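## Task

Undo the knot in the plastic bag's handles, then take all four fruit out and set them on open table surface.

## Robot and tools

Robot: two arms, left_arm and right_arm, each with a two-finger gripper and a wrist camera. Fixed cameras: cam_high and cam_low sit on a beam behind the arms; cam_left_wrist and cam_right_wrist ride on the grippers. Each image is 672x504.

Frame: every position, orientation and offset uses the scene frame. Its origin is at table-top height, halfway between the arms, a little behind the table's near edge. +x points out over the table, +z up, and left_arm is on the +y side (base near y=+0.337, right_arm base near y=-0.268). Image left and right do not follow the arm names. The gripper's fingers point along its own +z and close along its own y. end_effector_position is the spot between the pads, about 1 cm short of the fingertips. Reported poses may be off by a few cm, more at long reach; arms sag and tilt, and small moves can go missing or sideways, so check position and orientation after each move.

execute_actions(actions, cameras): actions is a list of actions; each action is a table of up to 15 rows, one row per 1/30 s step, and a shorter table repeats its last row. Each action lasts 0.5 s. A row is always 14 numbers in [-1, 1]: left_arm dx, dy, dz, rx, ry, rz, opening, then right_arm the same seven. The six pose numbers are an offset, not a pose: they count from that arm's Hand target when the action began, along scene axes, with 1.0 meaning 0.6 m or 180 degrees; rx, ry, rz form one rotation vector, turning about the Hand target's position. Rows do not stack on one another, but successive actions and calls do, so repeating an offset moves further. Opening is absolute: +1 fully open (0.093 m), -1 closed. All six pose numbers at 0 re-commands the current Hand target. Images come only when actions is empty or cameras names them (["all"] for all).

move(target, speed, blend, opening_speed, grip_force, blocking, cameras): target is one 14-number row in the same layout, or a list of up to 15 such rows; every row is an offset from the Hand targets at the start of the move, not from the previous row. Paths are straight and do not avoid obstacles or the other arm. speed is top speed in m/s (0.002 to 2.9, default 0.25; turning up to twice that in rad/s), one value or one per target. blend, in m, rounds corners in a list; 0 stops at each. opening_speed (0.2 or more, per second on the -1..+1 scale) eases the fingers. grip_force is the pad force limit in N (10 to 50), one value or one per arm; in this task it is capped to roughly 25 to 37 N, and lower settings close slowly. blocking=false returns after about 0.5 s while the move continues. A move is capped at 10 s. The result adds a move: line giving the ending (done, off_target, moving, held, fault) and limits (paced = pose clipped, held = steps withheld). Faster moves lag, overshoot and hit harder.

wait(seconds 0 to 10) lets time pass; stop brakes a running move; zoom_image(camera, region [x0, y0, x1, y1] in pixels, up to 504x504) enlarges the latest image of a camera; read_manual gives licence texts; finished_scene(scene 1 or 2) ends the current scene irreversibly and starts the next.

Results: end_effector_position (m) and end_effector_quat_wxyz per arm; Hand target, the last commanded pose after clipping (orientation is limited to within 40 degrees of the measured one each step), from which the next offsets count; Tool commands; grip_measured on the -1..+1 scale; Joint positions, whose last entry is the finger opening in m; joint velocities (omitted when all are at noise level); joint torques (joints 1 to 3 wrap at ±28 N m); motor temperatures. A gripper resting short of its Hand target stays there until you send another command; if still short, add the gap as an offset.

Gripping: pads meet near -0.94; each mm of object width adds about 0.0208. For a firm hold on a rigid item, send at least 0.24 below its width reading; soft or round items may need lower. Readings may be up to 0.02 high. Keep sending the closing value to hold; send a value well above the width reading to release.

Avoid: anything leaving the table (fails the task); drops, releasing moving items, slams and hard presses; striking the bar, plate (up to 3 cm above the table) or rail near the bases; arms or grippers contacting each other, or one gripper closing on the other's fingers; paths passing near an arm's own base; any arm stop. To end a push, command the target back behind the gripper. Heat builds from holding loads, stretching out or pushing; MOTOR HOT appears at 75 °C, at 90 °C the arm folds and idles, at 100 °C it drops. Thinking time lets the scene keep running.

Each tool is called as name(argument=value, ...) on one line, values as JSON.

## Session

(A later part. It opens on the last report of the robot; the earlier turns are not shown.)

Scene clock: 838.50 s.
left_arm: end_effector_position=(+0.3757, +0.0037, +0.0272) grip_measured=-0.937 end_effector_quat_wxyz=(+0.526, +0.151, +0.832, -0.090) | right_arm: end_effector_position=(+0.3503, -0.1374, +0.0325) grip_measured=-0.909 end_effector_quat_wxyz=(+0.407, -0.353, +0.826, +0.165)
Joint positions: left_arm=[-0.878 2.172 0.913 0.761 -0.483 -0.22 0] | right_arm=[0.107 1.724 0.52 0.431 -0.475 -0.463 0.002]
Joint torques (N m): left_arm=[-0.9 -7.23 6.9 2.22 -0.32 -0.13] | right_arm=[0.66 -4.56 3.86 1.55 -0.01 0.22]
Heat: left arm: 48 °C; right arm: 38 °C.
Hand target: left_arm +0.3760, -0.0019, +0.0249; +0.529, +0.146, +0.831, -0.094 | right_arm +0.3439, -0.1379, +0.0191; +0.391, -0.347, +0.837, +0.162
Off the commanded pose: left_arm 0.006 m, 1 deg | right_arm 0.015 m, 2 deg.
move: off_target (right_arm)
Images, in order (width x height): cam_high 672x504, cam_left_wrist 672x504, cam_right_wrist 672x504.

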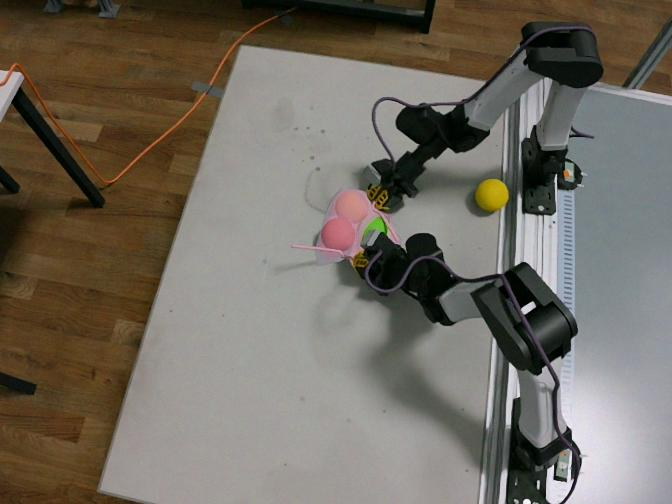

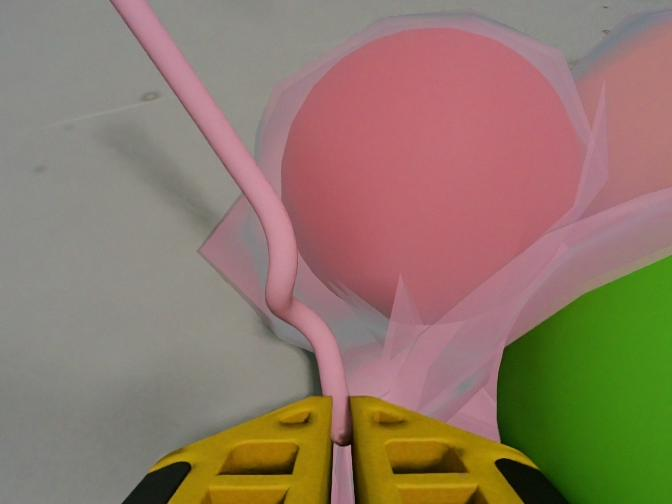

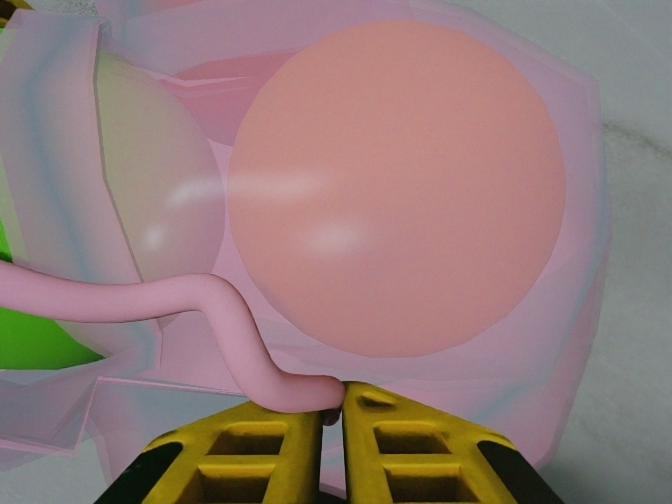

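move(target=[[0,0,0,0,0,0,-0.5, 0,0,0,0,0,0,-1],[-0.07,0.025,0.04,0,0,0,-0.5, 0,0,0,0,0,0,-1],[-0.1,0.05,0.25,0,0,0,-0.1, 0,0,0,0,0,0,-1]], speed=0.15, blend=[0,0.01,0], cameras=["cam_high","cam_left_wrist","cam_right_wrist"])

Scene clock: 846.57 s.
left_arm: end_effector_position=(+0.3172, +0.0286, +0.1688) grip_measured=-0.102 end_effector_quat_wxyz=(+0.532, +0.150, +0.827, -0.100) | right_arm: end_effector_position=(+0.3504, -0.1374, +0.0325) grip_measured=-0.909 end_effector_quat_wxyz=(+0.407, -0.352, +0.826, +0.165)
Joint positions: left_arm=[-0.976 1.586 0.84 0.245 -0.56 -0.273 0.04] | right_arm=[0.107 1.724 0.52 0.431 -0.474 -0.463 0.002]
Joint torques (N m): left_arm=[-0.9 -6.91 10.02 1.58 -0.45 -0.09] | right_arm=[0.5 -4.57 3.89 1.56 -0.01 0.2]
Heat: left arm: 47 °C; right arm: 38 °C.
Hand target: left_arm +0.3160, +0.0281, +0.1749; +0.529, +0.146, +0.831, -0.094 | right_arm +0.3439, -0.1379, +0.0191; +0.391, -0.348, +0.837, +0.162
Off the commanded pose: left_arm 0.006 m, 1 deg | right_arm 0.015 m, 2 deg.
move: off_target (right_arm)
Images, in order (width x height): cam_high 672x504, cam_left_wrist 672x504, cam_right_wrist 672x504.

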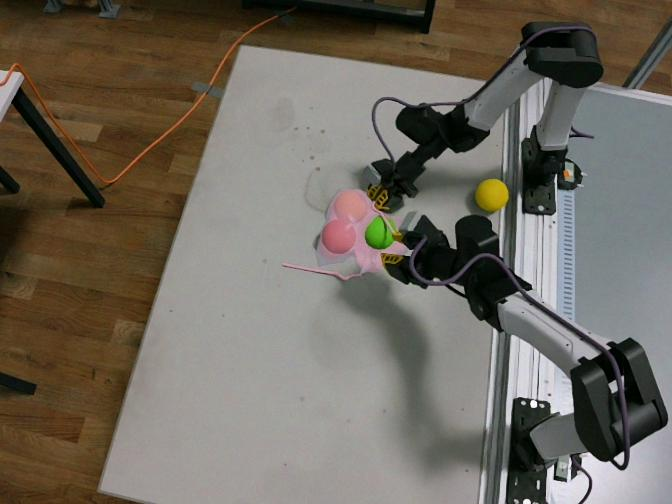

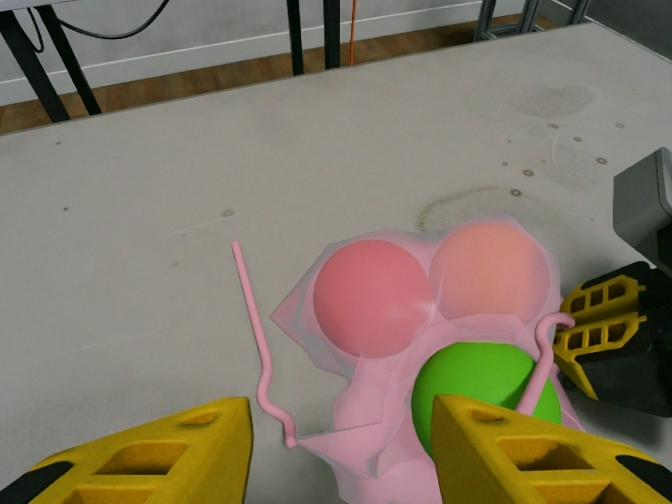

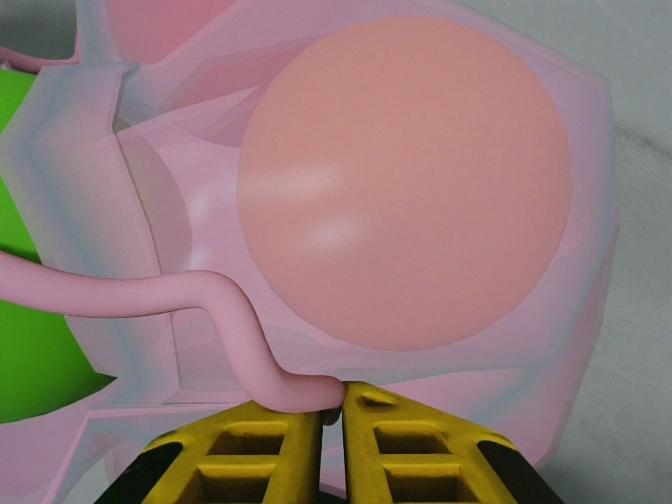

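move(target=[0.0317,-0.1502,-0.0582,0.0585,0.1855,0.0269,-0.1, 0.0,-0.0417,0.018,0,0,0.278,-1], speed=0.15, cameras=["cam_high","cam_left_wrist","cam_right_wrist"])

Scene clock: 866.97 s.
left_arm: end_effector_position=(+0.3371, -0.0628, +0.1438) grip_measured=-0.102 end_effector_quat_wxyz=(+0.273, +0.128, +0.953, -0.037) | right_arm: end_effector_position=(+0.3404, -0.1596, +0.0339) grip_measured=-0.909 end_effector_quat_wxyz=(-0.291, +0.666, -0.610, -0.314)
Joint positions: left_arm=[-0.987 2.177 1.952 -0.906 -0.373 -0.633 0.04] | right_arm=[-0.099 2.104 1.248 -0.866 -0.854 -1.786 0.002]
Joint torques (N m): left_arm=[0.1 -9.18 10.19 0.9 -0.06 -0.11] | right_arm=[-0.8 -8.01 6.95 -0.19 -0.54 0.03]
Motor temperatures (°C): left_arm=[22 37 49 44 22 24 22] | right_arm=[24 38 33 33 25 26 25]
Heat: left arm: 49 °C; right arm: 38 °C.
Hand target: left_arm +0.3350, -0.0620, +0.1400; +0.257, +0.126, +0.958, -0.034 | right_arm +0.3439, -0.1630, +0.0299; -0.286, +0.669, -0.611, -0.312
Off the commanded pose: left_arm 0.004 m, 2 deg | right_arm 0.006 m, 1 deg.
move: done
Images, in order (width x height): cam_high 672x504, cam_left_wrist 672x504, cam_right_wrist 672x504.

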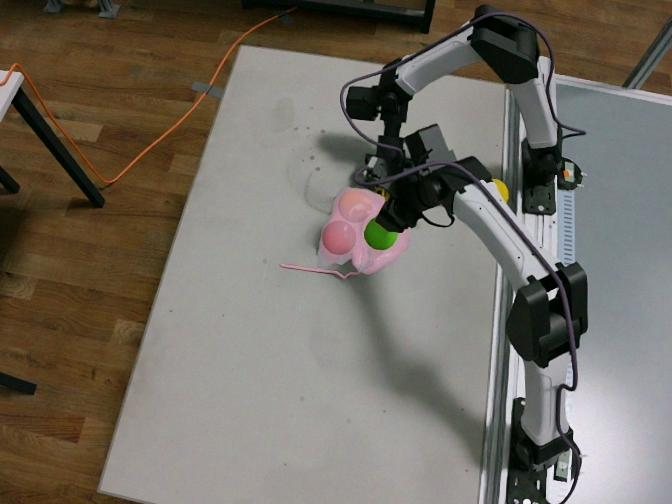

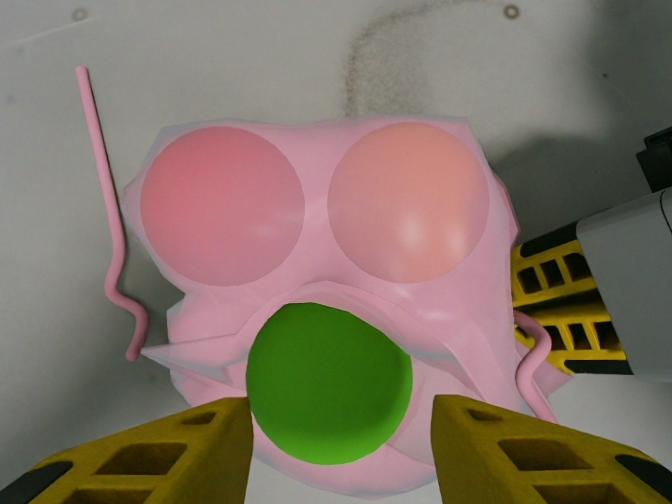

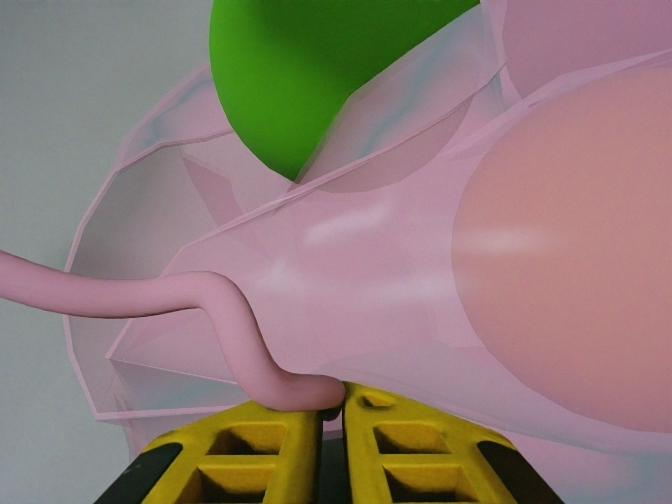

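move(target=[-0.005,0.0165,-0.07,0,0,0,-0.108, 0,0,0,0,0,0,-1], speed=0.12, cameras=["cam_left_wrist"])

Scene clock: 879.23 s.
left_arm: end_effector_position=(+0.3296, -0.0469, +0.0946) grip_measured=-0.106 end_effector_quat_wxyz=(+0.251, +0.132, +0.959, -0.013) | right_arm: end_effector_position=(+0.3402, -0.1596, +0.0339) grip_measured=-0.909 end_effector_quat_wxyz=(-0.291, +0.666, -0.610, -0.314)
Joint positions: left_arm=[-0.979 2.177 1.782 -0.802 -0.369 -0.633 0.04] | right_arm=[-0.099 2.104 1.248 -0.867 -0.854 -1.786 0.002]
Joint torques (N m): left_arm=[0.09 -11.23 6.34 1.56 -0.08 -0.02] | right_arm=[-0.83 -7.73 7.08 -0.19 -0.49 0.04]
Heat: left arm: 48 °C; right arm: 39 °C.
Hand target: left_arm +0.3320, -0.0521, +0.0981; +0.257, +0.126, +0.958, -0.034 | right_arm +0.3439, -0.1630, +0.0299; -0.286, +0.669, -0.611, -0.312
Off the commanded pose: left_arm 0.007 m, 3 deg | right_arm 0.006 m, 1 deg.
move: off_target (left_arm)
Images, in order (width x height): cam_left_wrist 672x504.

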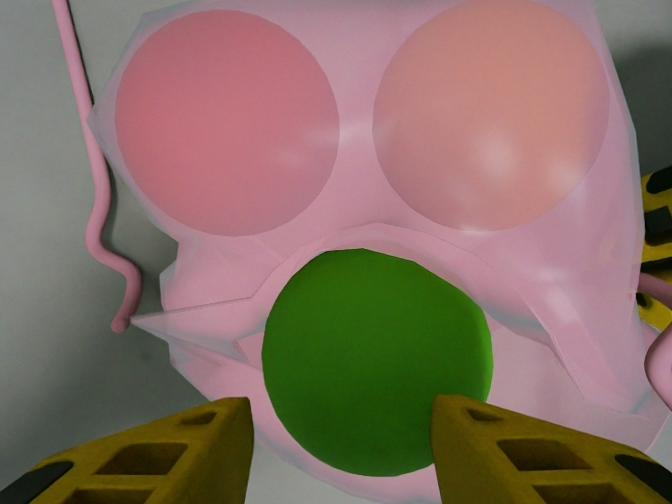

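move(target=[0.0083,-0.019,-0.016,0,0,0,-0.108, 0,0,0,0,0,0,-1], speed=0.08, cameras=["cam_left_wrist"])

Scene clock: 891.83 s.
left_arm: end_effector_position=(+0.3314, -0.0498, +0.0855) grip_measured=-0.106 end_effector_quat_wxyz=(+0.248, +0.133, +0.959, -0.010) | right_arm: end_effector_position=(+0.3402, -0.1596, +0.0339) grip_measured=-0.909 end_effector_quat_wxyz=(-0.291, +0.666, -0.610, -0.314)
Joint positions: left_arm=[-0.979 2.204 1.792 -0.794 -0.369 -0.633 0.04] | right_arm=[-0.099 2.104 1.248 -0.867 -0.854 -1.786 0.002]
Joint torques (N m): left_arm=[-0.24 -9.39 9.78 1.51 -0.09 -0.08] | right_arm=[-0.72 -7.75 6.93 -0.16 -0.46 0]
Heat: left arm: 48 °C; right arm: 40 °C.
Hand target: left_arm +0.3370, -0.0636, +0.0884; +0.257, +0.126, +0.958, -0.034 | right_arm +0.3439, -0.1630, +0.0299; -0.286, +0.669, -0.611, -0.312
Off the commanded pose: left_arm 0.015 m, 3 deg | right_arm 0.006 m, 1 deg.
move: off_target (left_arm)
Images, in order (width x height): cam_left_wrist 672x504.

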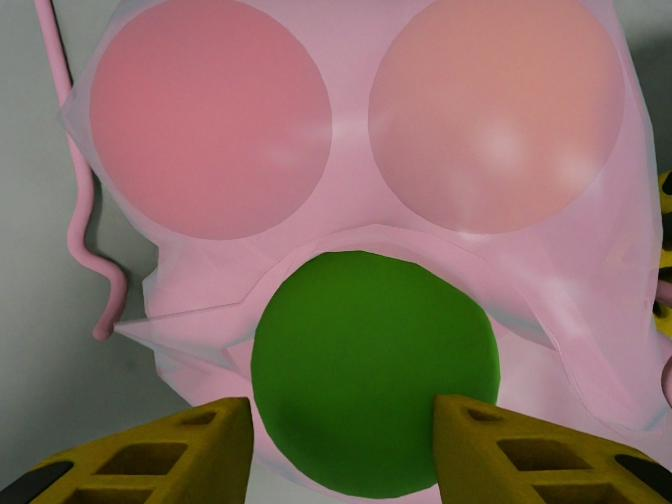

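move(target=[0.004,-0.0125,0.0,0,0,0,-0.108, 0,0,0,0,0,0,-1], speed=0.1, cameras=["cam_left_wrist"])

Scene clock: 895.53 s.
left_arm: end_effector_position=(+0.3381, -0.0598, +0.0875) grip_measured=-0.106 end_effector_quat_wxyz=(+0.255, +0.131, +0.958, -0.018) | right_arm: end_effector_position=(+0.3402, -0.1596, +0.0339) grip_measured=-0.909 end_effector_quat_wxyz=(-0.291, +0.666, -0.610, -0.314)
Joint positions: left_arm=[-0.979 2.237 1.845 -0.794 -0.369 -0.634 0.04] | right_arm=[-0.099 2.104 1.248 -0.867 -0.854 -1.786 0.002]
Joint torques (N m): left_arm=[-0.59 -9.44 9.87 1.34 -0.12 -0.11] | right_arm=[-0.92 -7.71 6.93 -0.21 -0.49 0.01]
Heat: left arm: 49 °C; right arm: 40 °C.
Hand target: left_arm +0.3394, -0.0711, +0.0885; +0.257, +0.126, +0.958, -0.034 | right_arm +0.3439, -0.1630, +0.0299; -0.286, +0.669, -0.611, -0.312
Off the commanded pose: left_arm 0.011 m, 2 deg | right_arm 0.006 m, 1 deg.
move: off_target (left_arm)
Images, in order (width x height): cam_left_wrist 672x504.

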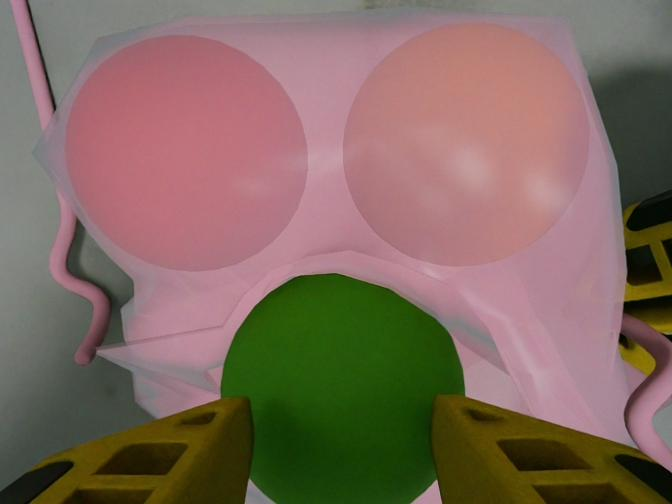

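move(target=[[0,0,0,0,0,0,0.2, 0,0,0,0,0,0,-1],[0,0,-0.0275,0,0,0,0.41, 0,0,0,0,0,0,-1],[0,0,-0.0425,0,0,0,0.52, 0,0,0,0,0,0,-1],[0,0,-0.0575,0,0,0,0.58, 0,0,0,0,0,0,-1]], speed=0.06, cameras=["cam_left_wrist"])

Scene clock: 905.77 s.
left_arm: end_effector_position=(+0.3411, -0.0649, +0.0654) grip_measured=+0.578 end_effector_quat_wxyz=(+0.260, +0.129, +0.957, -0.024) | right_arm: end_effector_position=(+0.3402, -0.1596, +0.0339) grip_measured=-0.909 end_effector_quat_wxyz=(-0.291, +0.666, -0.610, -0.314)
Joint positions: left_arm=[-0.979 2.266 1.799 -0.703 -0.369 -0.635 0.073] | right_arm=[-0.099 2.104 1.248 -0.867 -0.854 -1.786 0.002]
Joint torques (N m): left_arm=[-0.38 -9.46 6.31 1.58 -0.11 -0.12] | right_arm=[-0.87 -7.68 7.05 -0.15 -0.49 0.04]
Motor temperatures (°C): left_arm=[22 42 48 42 22 24 22] | right_arm=[24 41 34 30 25 26 25]
Heat: left arm: 48 °C; right arm: 41 °C.
Hand target: left_arm +0.3394, -0.0711, +0.0540; +0.257, +0.126, +0.958, -0.034 | right_arm +0.3439, -0.1630, +0.0299; -0.286, +0.669, -0.611, -0.312
Off the commanded pose: left_arm 0.013 m, 1 deg | right_arm 0.006 m, 1 deg.
move: off_target (left_arm); target 2's new opening was sent with left_arm's hand 0.013 m and 1 deg from that target; target 3's new opening was sent with left_arm's hand 0.013 m and 1 deg from that target; target 4's new opening was sent with left_arm's hand 0.013 m and 1 deg from that target
Images, in order (width x height): cam_left_wrist 672x504.

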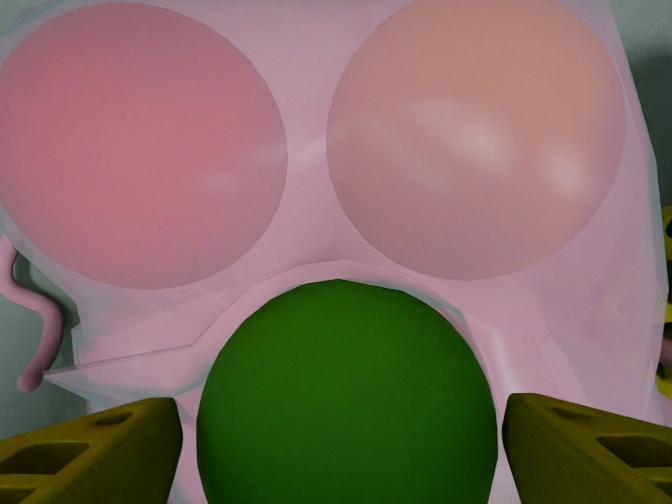

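move(target=[[0,0,-0.02,0,0,0,0.56, 0,0,0,0,0,0,-1],[0,0,-0.042,0,0,0,0.56, 0,0,0,0,0,0,-1]], speed=0.06, cameras=["cam_left_wrist","cam_right_wrist"])

Scene clock: 914.97 s.
left_arm: end_effector_position=(+0.3405, -0.0648, +0.0373) grip_measured=+0.562 end_effector_quat_wxyz=(+0.258, +0.129, +0.957, -0.021) | right_arm: end_effector_position=(+0.3402, -0.1596, +0.0339) grip_measured=-0.909 end_effector_quat_wxyz=(-0.291, +0.666, -0.610, -0.314)
Joint positions: left_arm=[-0.979 2.301 1.745 -0.621 -0.369 -0.635 0.072] | right_arm=[-0.099 2.104 1.248 -0.867 -0.854 -1.786 0.002]
Joint torques (N m): left_arm=[-0.42 -9.95 6.34 1.64 -0.11 -0.11] | right_arm=[-0.73 -7.83 7.04 -0.17 -0.47 0.04]
Heat: left arm: 47 °C; right arm: 41 °C.
Hand target: left_arm +0.3394, -0.0710, +0.0288; +0.257, +0.126, +0.958, -0.034 | right_arm +0.3439, -0.1630, +0.0299; -0.286, +0.669, -0.611, -0.312
Off the commanded pose: left_arm 0.011 m, 2 deg | right_arm 0.006 m, 1 deg.
move: off_target (left_arm)
Images, in order (width x height): cam_left_wrist 672x504, cam_right_wrist 672x504.

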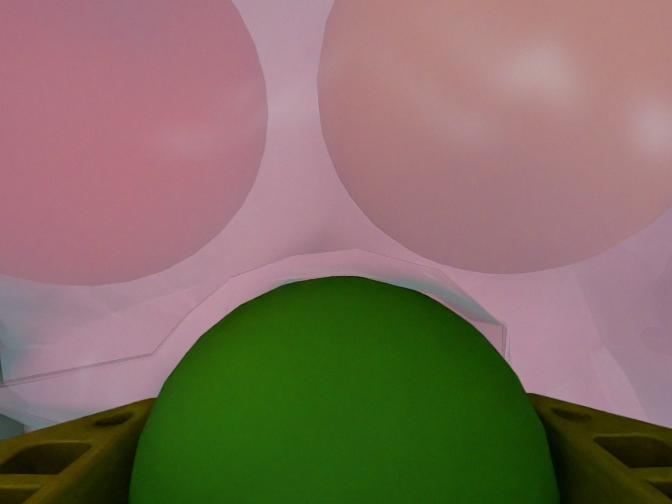

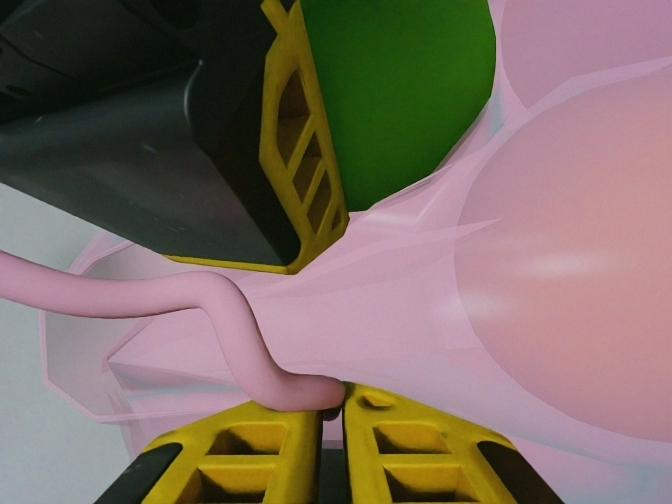

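move(target=[0,0,0.01,0,0,0,0.34, 0,0,0,0,0,0,-1], opening_speed=0.4, cameras=["cam_left_wrist","cam_right_wrist"])

Scene clock: 917.30 s.
left_arm: end_effector_position=(+0.3405, -0.0649, +0.0373) grip_measured=+0.362 end_effector_quat_wxyz=(+0.258, +0.129, +0.957, -0.021) | right_arm: end_effector_position=(+0.3402, -0.1596, +0.0339) grip_measured=-0.909 end_effector_quat_wxyz=(-0.291, +0.666, -0.610, -0.314)
Joint positions: left_arm=[-0.979 2.301 1.745 -0.621 -0.369 -0.635 0.063] | right_arm=[-0.099 2.104 1.248 -0.867 -0.854 -1.786 0.002]
Joint torques (N m): left_arm=[-0.49 -10.47 7.32 1.41 -0.12 -0.11] | right_arm=[-0.73 -7.83 6.94 -0.17 -0.48 0.02]
Heat: left arm: 47 °C; right arm: 41 °C.
Hand target: left_arm +0.3394, -0.0710, +0.0348; +0.257, +0.126, +0.958, -0.034 | right_arm +0.3439, -0.1630, +0.0299; -0.286, +0.669, -0.611, -0.312
Off the commanded pose: left_arm 0.007 m, 2 deg | right_arm 0.006 m, 1 deg.
move: done
Images, in order (width x height): cam_left_wrist 672x504, cam_right_wrist 672x504.

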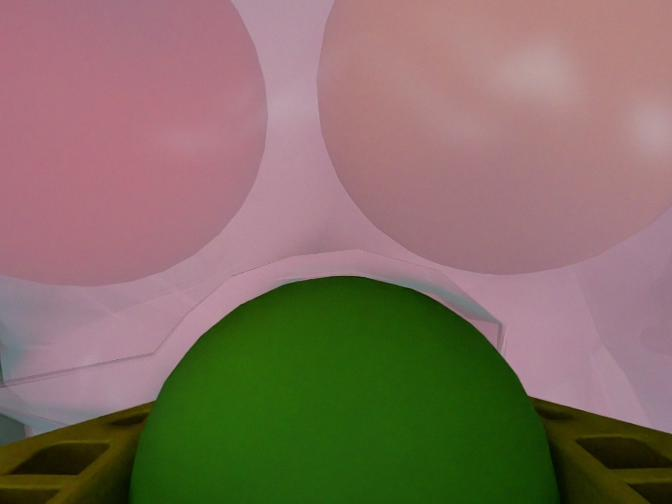

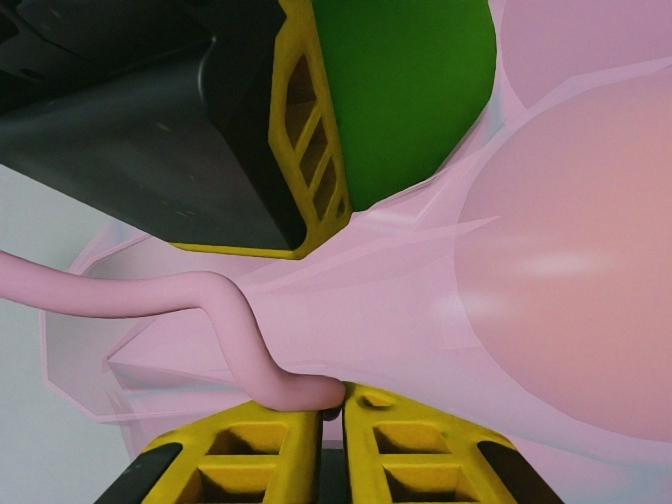

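move(target=[-0.0167,0,0.08,0,0,0,0.34, 0,0,0,0,0,0,-1], speed=0.05, cameras=["cam_high","cam_left_wrist","cam_right_wrist"])

Scene clock: 923.57 s.
left_arm: end_effector_position=(+0.3330, -0.0656, +0.0602) grip_measured=+0.362 end_effector_quat_wxyz=(+0.253, +0.130, +0.959, -0.019) | right_arm: end_effector_position=(+0.3402, -0.1596, +0.0339) grip_measured=-0.909 end_effector_quat_wxyz=(-0.291, +0.666, -0.610, -0.314)
Joint positions: left_arm=[-0.993 2.27 1.792 -0.715 -0.369 -0.651 0.063] | right_arm=[-0.099 2.104 1.248 -0.867 -0.854 -1.786 0.002]
Joint torques (N m): left_arm=[-0.87 -13.39 9.74 0.78 -0.21 -0.11] | right_arm=[-0.85 -7.77 7.05 -0.18 -0.49 0.03]
Heat: left arm: 47 °C; right arm: 41 °C.
Hand target: left_arm +0.3293, -0.0711, +0.0827; +0.257, +0.126, +0.958, -0.034 | right_arm +0.3439, -0.1630, +0.0299; -0.286, +0.669, -0.611, -0.312
Off the commanded pose: left_arm 0.023 m, 2 deg | right_arm 0.006 m, 1 deg.
move: off_target (left_arm)
Images, in order (width x height): cam_high 672x504, cam_left_wrist 672x504, cam_right_wrist 672x504.

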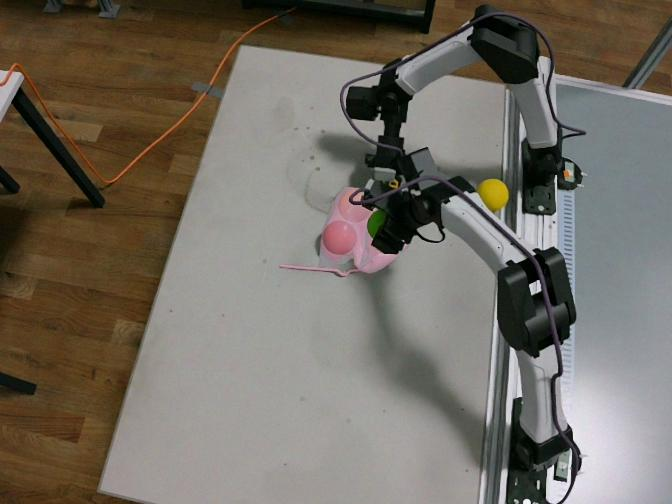

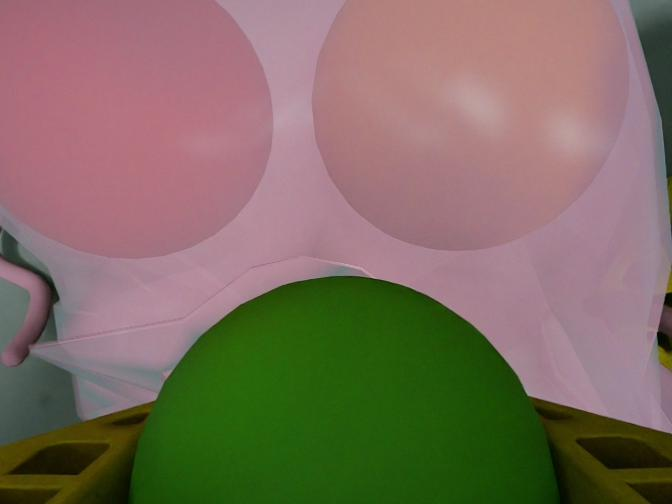

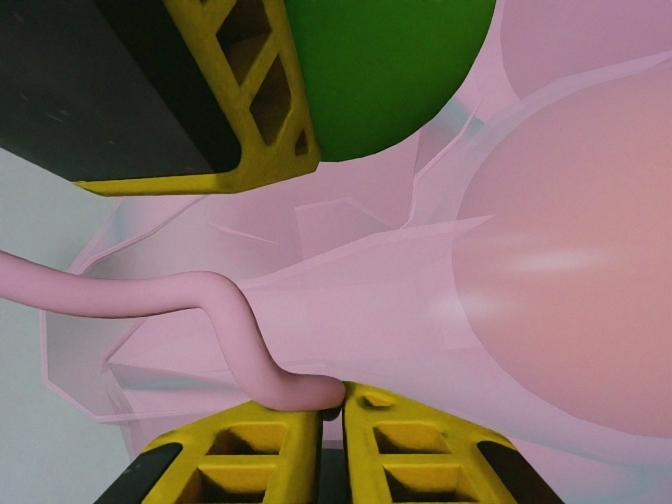

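move(target=[[0,0,0.12,0,0,0,0.34, 0,0,0,0,0,0,-1],[0.055,0.485,0.12,0,0,0,0.34, 0,0,0,0,0,0,-1]], speed=0.16, blend=[0.02,0], cameras=["cam_high","cam_left_wrist","cam_right_wrist"])

Scene clock: 932.30 s.
left_arm: end_effector_position=(+0.3570, +0.2237, +0.1467) grip_measured=+0.362 end_effector_quat_wxyz=(+0.232, +0.121, +0.965, -0.022) | right_arm: end_effector_position=(+0.3402, -0.1596, +0.0339) grip_measured=-0.909 end_effector_quat_wxyz=(-0.291, +0.666, -0.610, -0.314)
Joint positions: left_arm=[-0.341 1.548 1.186 -0.734 -0.07 -0.073 0.063] | right_arm=[-0.099 2.104 1.248 -0.867 -0.854 -1.786 0.002]
Joint torques (N m): left_arm=[-0.01 -7.61 6.63 1.85 0.13 0.19] | right_arm=[-0.79 -7.95 7.1 -0.17 -0.48 0.04]
Motor temperatures (°C): left_arm=[22 47 48 41 21 24 22] | right_arm=[24 41 35 29 25 26 25]
Heat: left arm: 48 °C; right arm: 41 °C.
Hand target: left_arm +0.3624, +0.2200, +0.1548; +0.257, +0.126, +0.958, -0.034 | right_arm +0.3439, -0.1630, +0.0299; -0.286, +0.669, -0.611, -0.312
Off the commanded pose: left_arm 0.010 m, 3 deg | right_arm 0.006 m, 1 deg.
move: off_target (left_arm)
Images, in order (width x height): cam_high 672x504, cam_left_wrist 672x504, cam_right_wrist 672x504.

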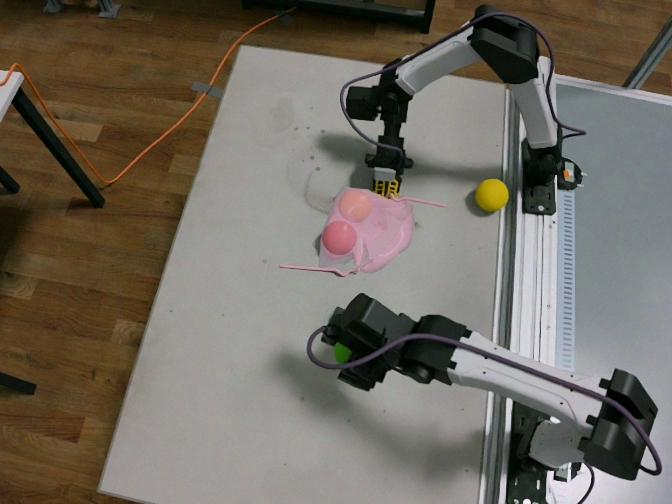

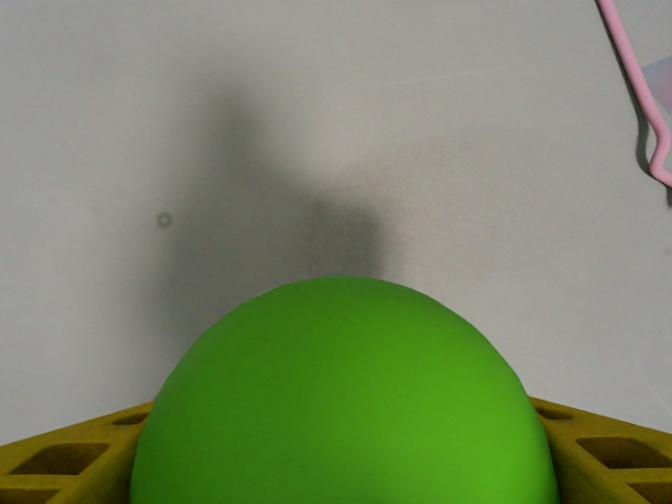

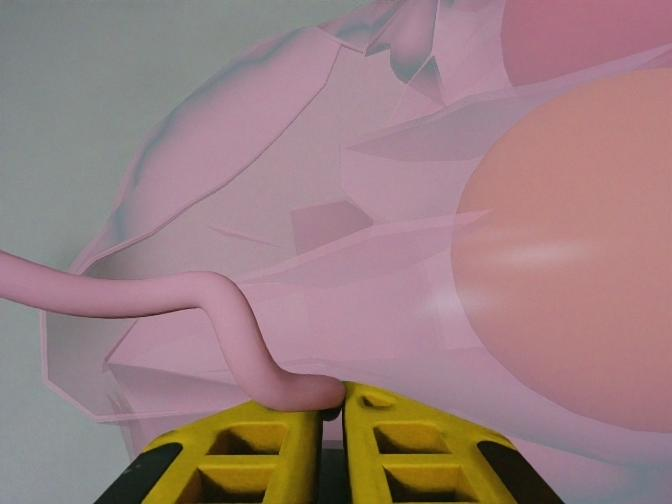

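move(target=[[0,0,-0.15,0,0,0,0.34, 0,0,0,0,0,0,-1],[0,0,-0.192,0,0,0,0.34, 0,0,0,0,0,0,-1]], speed=[0.15,0.05], blend=[0.01,0], cameras=["cam_left_wrist","cam_low"])

Scene clock: 937.07 s.
left_arm: end_effector_position=(+0.3572, +0.2225, +0.0409) grip_measured=+0.362 end_effector_quat_wxyz=(+0.245, +0.121, +0.962, -0.025) | right_arm: end_effector_position=(+0.3402, -0.1596, +0.0339) grip_measured=-0.909 end_effector_quat_wxyz=(-0.291, +0.666, -0.610, -0.314)
Joint positions: left_arm=[-0.338 1.68 0.861 -0.25 -0.066 -0.069 0.063] | right_arm=[-0.099 2.104 1.248 -0.867 -0.854 -1.786 0.002]
Joint torques (N m): left_arm=[0.27 -5.59 5.91 1.91 0.15 0.16] | right_arm=[-0.84 -7.84 6.9 -0.21 -0.47 0.03]
Heat: left arm: 48 °C; right arm: 41 °C.
Hand target: left_arm +0.3622, +0.2200, +0.0394; +0.257, +0.126, +0.958, -0.034 | right_arm +0.3439, -0.1630, +0.0299; -0.286, +0.669, -0.611, -0.312
Off the commanded pose: left_arm 0.006 m, 2 deg | right_arm 0.006 m, 1 deg.
move: done
Images, in order (width x height): cam_low 672x504, cam_left_wrist 672x504.

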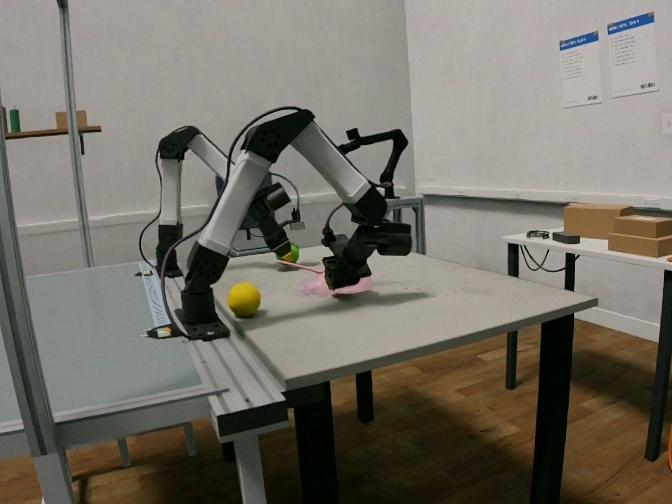

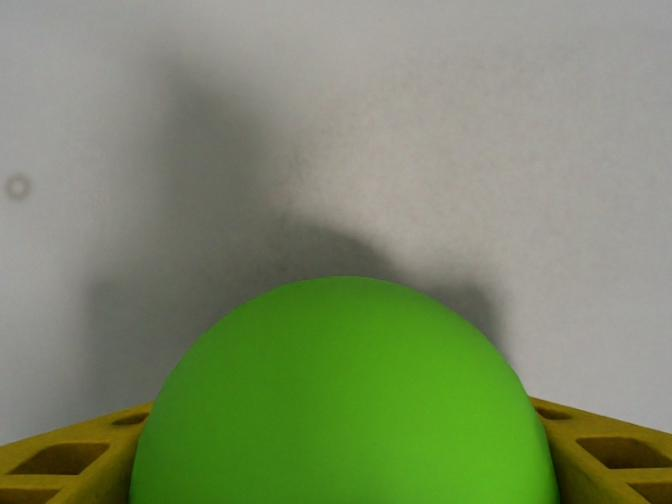

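move(target=[0,0,-0.01,0,0,0,0.34, 0,0,0,0,0,0,-1], speed=0.03)

Scene clock: 939.90 s.
left_arm: end_effector_position=(+0.3576, +0.2222, +0.0355) grip_measured=+0.362 end_effector_quat_wxyz=(+0.245, +0.122, +0.961, -0.026) | right_arm: end_effector_position=(+0.3402, -0.1596, +0.0339) grip_measured=-0.909 end_effector_quat_wxyz=(-0.291, +0.666, -0.610, -0.314)
Joint positions: left_arm=[-0.338 1.694 0.85 -0.223 -0.065 -0.068 0.063] | right_arm=[-0.099 2.104 1.248 -0.867 -0.854 -1.786 0.002]
Joint torques (N m): left_arm=[0.23 -5.59 5.76 1.89 0.16 0.16] | right_arm=[-0.87 -7.83 7.16 -0.17 -0.51 0.02]
Heat: left arm: 48 °C; right arm: 42 °C.
Hand target: left_arm +0.3623, +0.2200, +0.0335; +0.257, +0.126, +0.958, -0.034 | right_arm +0.3439, -0.1630, +0.0299; -0.286, +0.669, -0.611, -0.312
Off the commanded pose: left_arm 0.005 m, 2 deg | right_arm 0.006 m, 1 deg.
move: done

move(target=[[0,0,0.003,0,0,0,0.8, 0,0,0,0,0,0,-1]], opening_speed=0.3, cameras=["cam_left_wrist"])

Scene clock: 943.97 s.
left_arm: end_effector_position=(+0.3577, +0.2222, +0.0355) grip_measured=+0.798 end_effector_quat_wxyz=(+0.245, +0.122, +0.961, -0.026) | right_arm: end_effector_position=(+0.3402, -0.1596, +0.0339) grip_measured=-0.909 end_effector_quat_wxyz=(-0.291, +0.666, -0.610, -0.314)
Joint positions: left_arm=[-0.338 1.694 0.85 -0.223 -0.065 -0.068 0.084] | right_arm=[-0.099 2.104 1.248 -0.867 -0.854 -1.786 0.002]
Joint torques (N m): left_arm=[0.23 -5.97 6.02 1.85 0.16 0.18] | right_arm=[-1.06 -7.84 7.05 -0.16 -0.49 0.03]
Heat: left arm: 47 °C; right arm: 42 °C.
Hand target: left_arm +0.3623, +0.2200, +0.0353; +0.257, +0.126, +0.958, -0.034 | right_arm +0.3439, -0.1630, +0.0299; -0.286, +0.669, -0.611, -0.312
Off the commanded pose: left_arm 0.005 m, 2 deg | right_arm 0.006 m, 1 deg.
move: done
Images, in order (width x height): cam_left_wrist 672x504.

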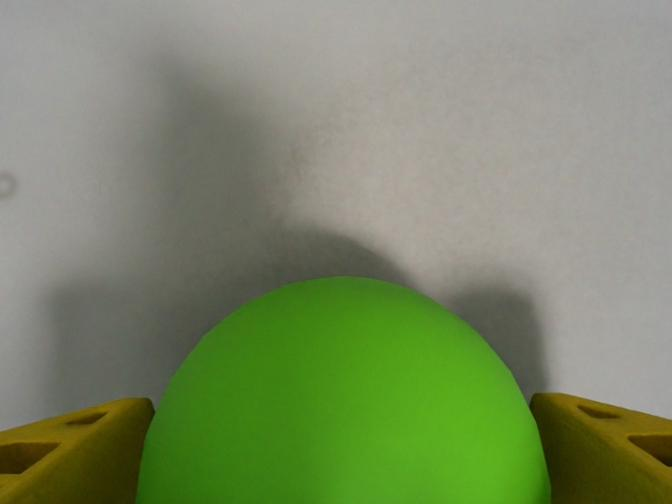

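move(target=[[0,0,0.19,0,0,0,0.8, 0,0,0,0,0,0,-1],[0.01,-0.19,0.2,0,0,0,-0.3, 0,0,0,0,0,0,-1]], speed=0.2, blend=[0.02,0], cameras=["cam_high","cam_left_wrist"])

Scene clock: 956.53 s.
left_arm: end_effector_position=(+0.3685, +0.1032, +0.1554) grip_measured=-0.298 end_effector_quat_wxyz=(+0.266, +0.132, +0.954, -0.047) | right_arm: end_effector_position=(+0.3402, -0.1596, +0.0339) grip_measured=-0.909 end_effector_quat_wxyz=(-0.291, +0.666, -0.610, -0.314)
Joint positions: left_arm=[-0.637 1.742 1.393 -0.694 -0.183 -0.312 0.031] | right_arm=[-0.099 2.104 1.248 -0.867 -0.854 -1.786 0.002]
Joint torques (N m): left_arm=[-0.35 -6.42 10.29 1.04 -0.35 -0.1] | right_arm=[-0.7 -7.91 6.98 -0.19 -0.51 0.06]
Motor temperatures (°C): left_arm=[22 40 47 42 21 24 22] | right_arm=[24 42 35 28 25 26 25]
Heat: left arm: 47 °C; right arm: 42 °C.
Hand target: left_arm +0.3682, +0.1059, +0.1553; +0.257, +0.126, +0.958, -0.034 | right_arm +0.3439, -0.1630, +0.0299; -0.286, +0.669, -0.611, -0.312
Off the commanded pose: left_arm 0.003 m, 2 deg | right_arm 0.006 m, 1 deg.
move: done
Images, in order (width x height): cam_high 672x504, cam_left_wrist 672x504.

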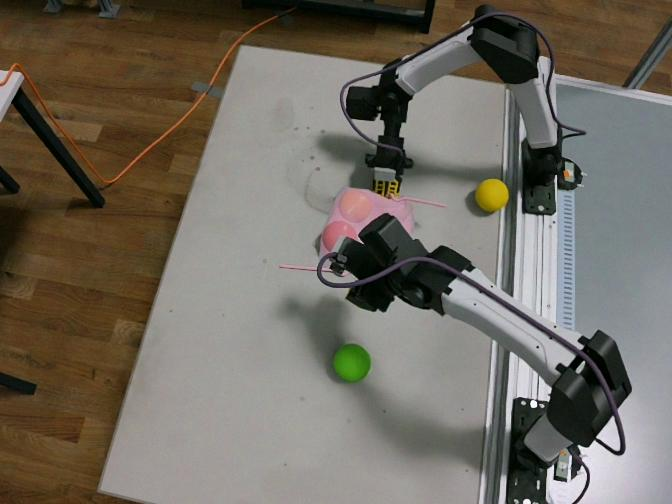

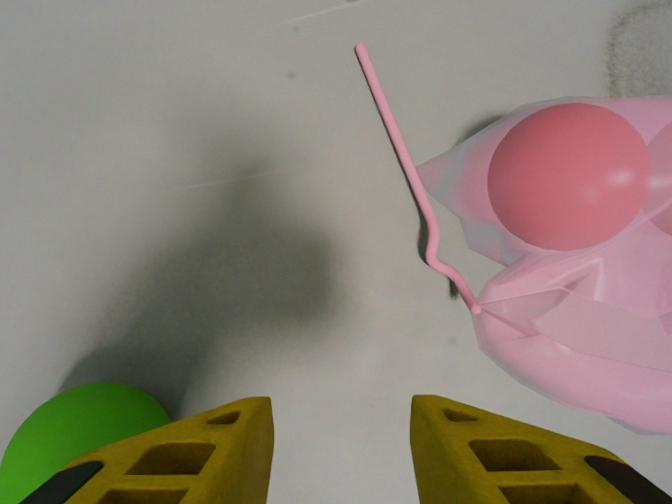

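move(target=[0.0363,-0.1332,-0.1588,0,0,0.0833,-0.35, 0,0,0,0,0,0,-1], speed=0.2, cameras=["cam_left_wrist"])

Scene clock: 967.70 s.
left_arm: end_effector_position=(+0.3818, +0.0338, +0.0551) grip_measured=-0.348 end_effector_quat_wxyz=(+0.241, +0.009, +0.970, +0.006) | right_arm: end_effector_position=(+0.3402, -0.1596, +0.0339) grip_measured=-0.909 end_effector_quat_wxyz=(-0.291, +0.666, -0.610, -0.314)
Joint positions: left_arm=[-0.791 2.154 1.598 -0.661 -0.361 -0.707 0.028] | right_arm=[-0.099 2.104 1.248 -0.867 -0.854 -1.786 0.002]
Joint torques (N m): left_arm=[-0.62 -9.1 9.5 1.32 -0.56 -0.12] | right_arm=[-0.72 -7.82 7.08 -0.19 -0.49 0.04]
Heat: left arm: 48 °C; right arm: 42 °C.
Hand target: left_arm +0.3900, +0.0260, +0.0601; +0.259, +0.000, +0.966, +0.000 | right_arm +0.3439, -0.1630, +0.0299; -0.286, +0.669, -0.611, -0.312
Off the commanded pose: left_arm 0.012 m, 2 deg | right_arm 0.006 m, 1 deg.
move: off_target (left_arm)
Images, in order (width x height): cam_left_wrist 672x504.

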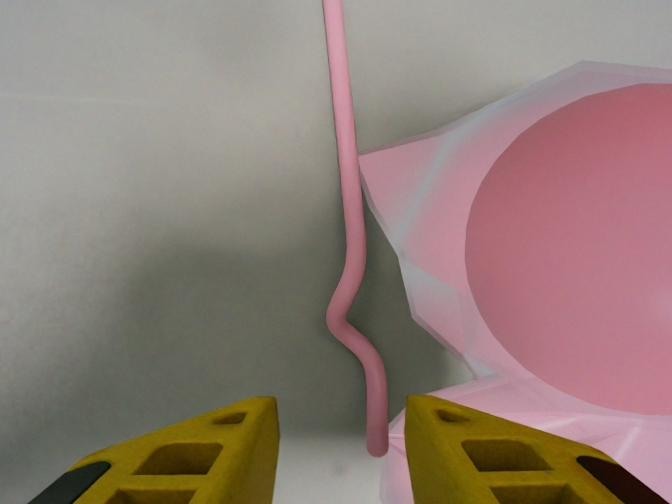

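move(target=[0.005,-0.0217,-0.042,0,0,0,-0.3, 0,0,0,0,0,0,-1], speed=0.1, cameras=["cam_left_wrist"])

Scene clock: 975.80 s.
left_arm: end_effector_position=(+0.3828, +0.0245, +0.0302) grip_measured=-0.302 end_effector_quat_wxyz=(+0.236, +0.009, +0.972, +0.012) | right_arm: end_effector_position=(+0.3402, -0.1596, +0.0339) grip_measured=-0.909 end_effector_quat_wxyz=(-0.291, +0.666, -0.610, -0.314)
Joint positions: left_arm=[-0.803 2.228 1.62 -0.63 -0.366 -0.722 0.031] | right_arm=[-0.099 2.104 1.248 -0.867 -0.854 -1.786 0.002]
Joint torques (N m): left_arm=[-0.79 -9.22 9.31 1.47 -0.58 -0.12] | right_arm=[-0.88 -7.87 6.98 -0.14 -0.51 0.02]
Heat: left arm: 48 °C; right arm: 42 °C.
Hand target: left_arm +0.3930, +0.0129, +0.0348; +0.259, +0.000, +0.966, +0.000 | right_arm +0.3439, -0.1630, +0.0299; -0.286, +0.669, -0.611, -0.312
Off the commanded pose: left_arm 0.016 m, 3 deg | right_arm 0.006 m, 1 deg.
move: off_target (left_arm)
Images, in order (width x height): cam_left_wrist 672x504.

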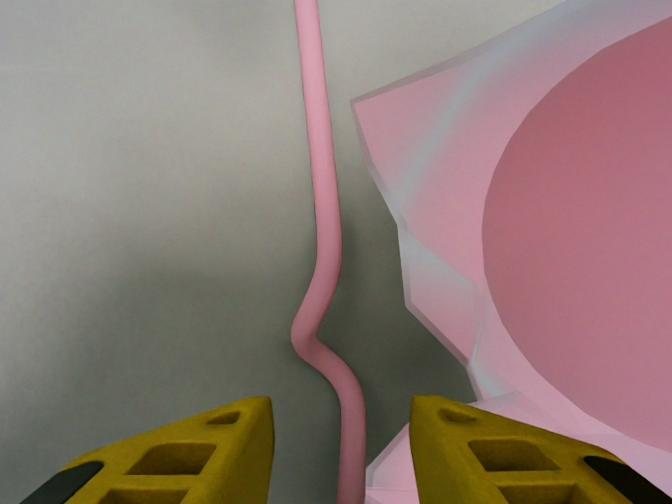

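move(target=[0.0,0.0,-0.036,0,0,0,-0.3, 0,0,0,0,0,0,-1], speed=0.06, cameras=["cam_left_wrist"])

Scene clock: 979.07 s.
left_arm: end_effector_position=(+0.3906, +0.0164, +0.0206) grip_measured=-0.302 end_effector_quat_wxyz=(+0.248, +0.005, +0.969, +0.000) | right_arm: end_effector_position=(+0.3402, -0.1596, +0.0339) grip_measured=-0.909 end_effector_quat_wxyz=(-0.291, +0.666, -0.610, -0.314)
Joint positions: left_arm=[-0.803 2.259 1.62 -0.563 -0.368 -0.723 0.031] | right_arm=[-0.099 2.104 1.248 -0.867 -0.854 -1.786 0.002]
Joint torques (N m): left_arm=[-0.66 -9.16 6.54 1.55 -0.58 -0.11] | right_arm=[-0.81 -8.02 7.08 -0.17 -0.48 0.03]
Heat: left arm: 48 °C; right arm: 42 °C.
Hand target: left_arm +0.3930, +0.0129, +0.0132; +0.259, +0.000, +0.966, +0.000 | right_arm +0.3439, -0.1630, +0.0299; -0.286, +0.669, -0.611, -0.312
Off the commanded pose: left_arm 0.009 m, 1 deg | right_arm 0.006 m, 1 deg.
move: done
Images, in order (width x height): cam_left_wrist 672x504.

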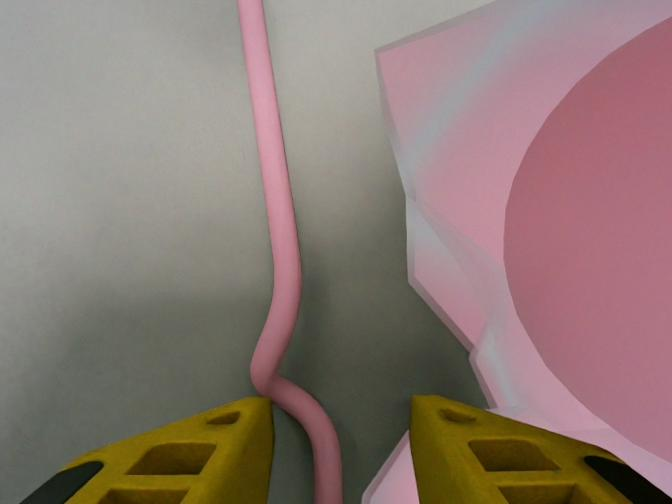

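move(target=[0.0,0.0,-0.013,0,0,0,-0.3, 0,0,0,0,0,0,-1], speed=0.04)

move(target=[0.0,0.0,0.0,0,0,0,-1, 0,0,0,0,0,0,-1], opening_speed=0.8, cameras=["cam_left_wrist"])

Scene clock: 983.37 s.
left_arm: end_effector_position=(+0.3947, +0.0130, +0.0193) grip_measured=-0.302 end_effector_quat_wxyz=(+0.257, +0.003, +0.966, -0.006) | right_arm: end_effector_position=(+0.3402, -0.1596, +0.0339) grip_measured=-0.909 end_effector_quat_wxyz=(-0.291, +0.666, -0.610, -0.314)
Joint positions: left_arm=[-0.803 2.267 1.62 -0.534 -0.371 -0.723 0.031] | right_arm=[-0.099 2.104 1.248 -0.867 -0.854 -1.786 0.002]
Joint torques (N m): left_arm=[-0.66 -8.87 5.38 1.52 -0.52 -0.11] | right_arm=[-0.83 -7.86 7.05 -0.18 -0.5 0.03]
Heat: left arm: 48 °C; right arm: 42 °C.
Hand target: left_arm +0.3929, +0.0129, +0.0054; +0.259, +0.000, +0.966, +0.000 | right_arm +0.3439, -0.1630, +0.0299; -0.286, +0.669, -0.611, -0.312
Off the commanded pose: left_arm 0.014 m, 1 deg | right_arm 0.006 m, 1 deg.
move: off_target (left_arm)

Scene clock: 984.47 s.
left_arm: end_effector_position=(+0.3959, +0.0117, +0.0195) grip_measured=-0.907 end_effector_quat_wxyz=(+0.259, +0.002, +0.966, -0.009) | right_arm: end_effector_position=(+0.3402, -0.1596, +0.0339) grip_measured=-0.909 end_effector_quat_wxyz=(-0.291, +0.666, -0.610, -0.314)
Joint positions: left_arm=[-0.803 2.269 1.62 -0.525 -0.371 -0.723 0.002] | right_arm=[-0.099 2.104 1.248 -0.867 -0.854 -1.786 0.002]
Joint torques (N m): left_arm=[-0.72 -8.98 5.45 1.46 -0.5 -0.09] | right_arm=[-0.87 -7.79 6.99 -0.18 -0.5 0]
Heat: left arm: 48 °C; right arm: 42 °C.
Hand target: left_arm +0.3930, +0.0129, +0.0055; +0.259, +0.000, +0.966, +0.000 | right_arm +0.3439, -0.1630, +0.0299; -0.286, +0.669, -0.611, -0.312
Off the commanded pose: left_arm 0.014 m, 1 deg | right_arm 0.006 m, 1 deg.
move: off_target (left_arm)
Images, in order (width x height): cam_left_wrist 672x504.

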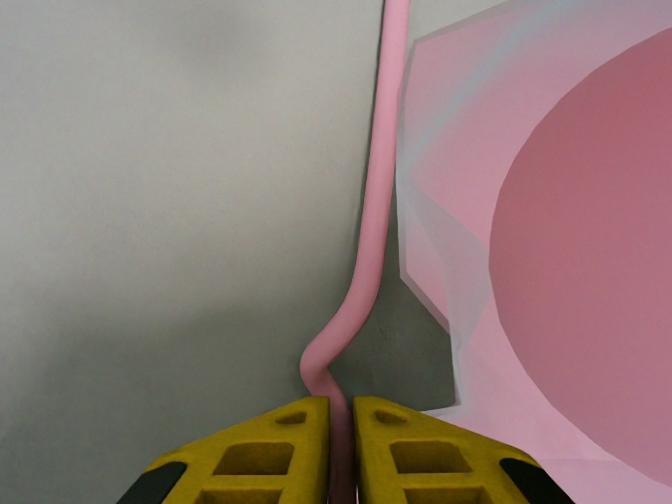

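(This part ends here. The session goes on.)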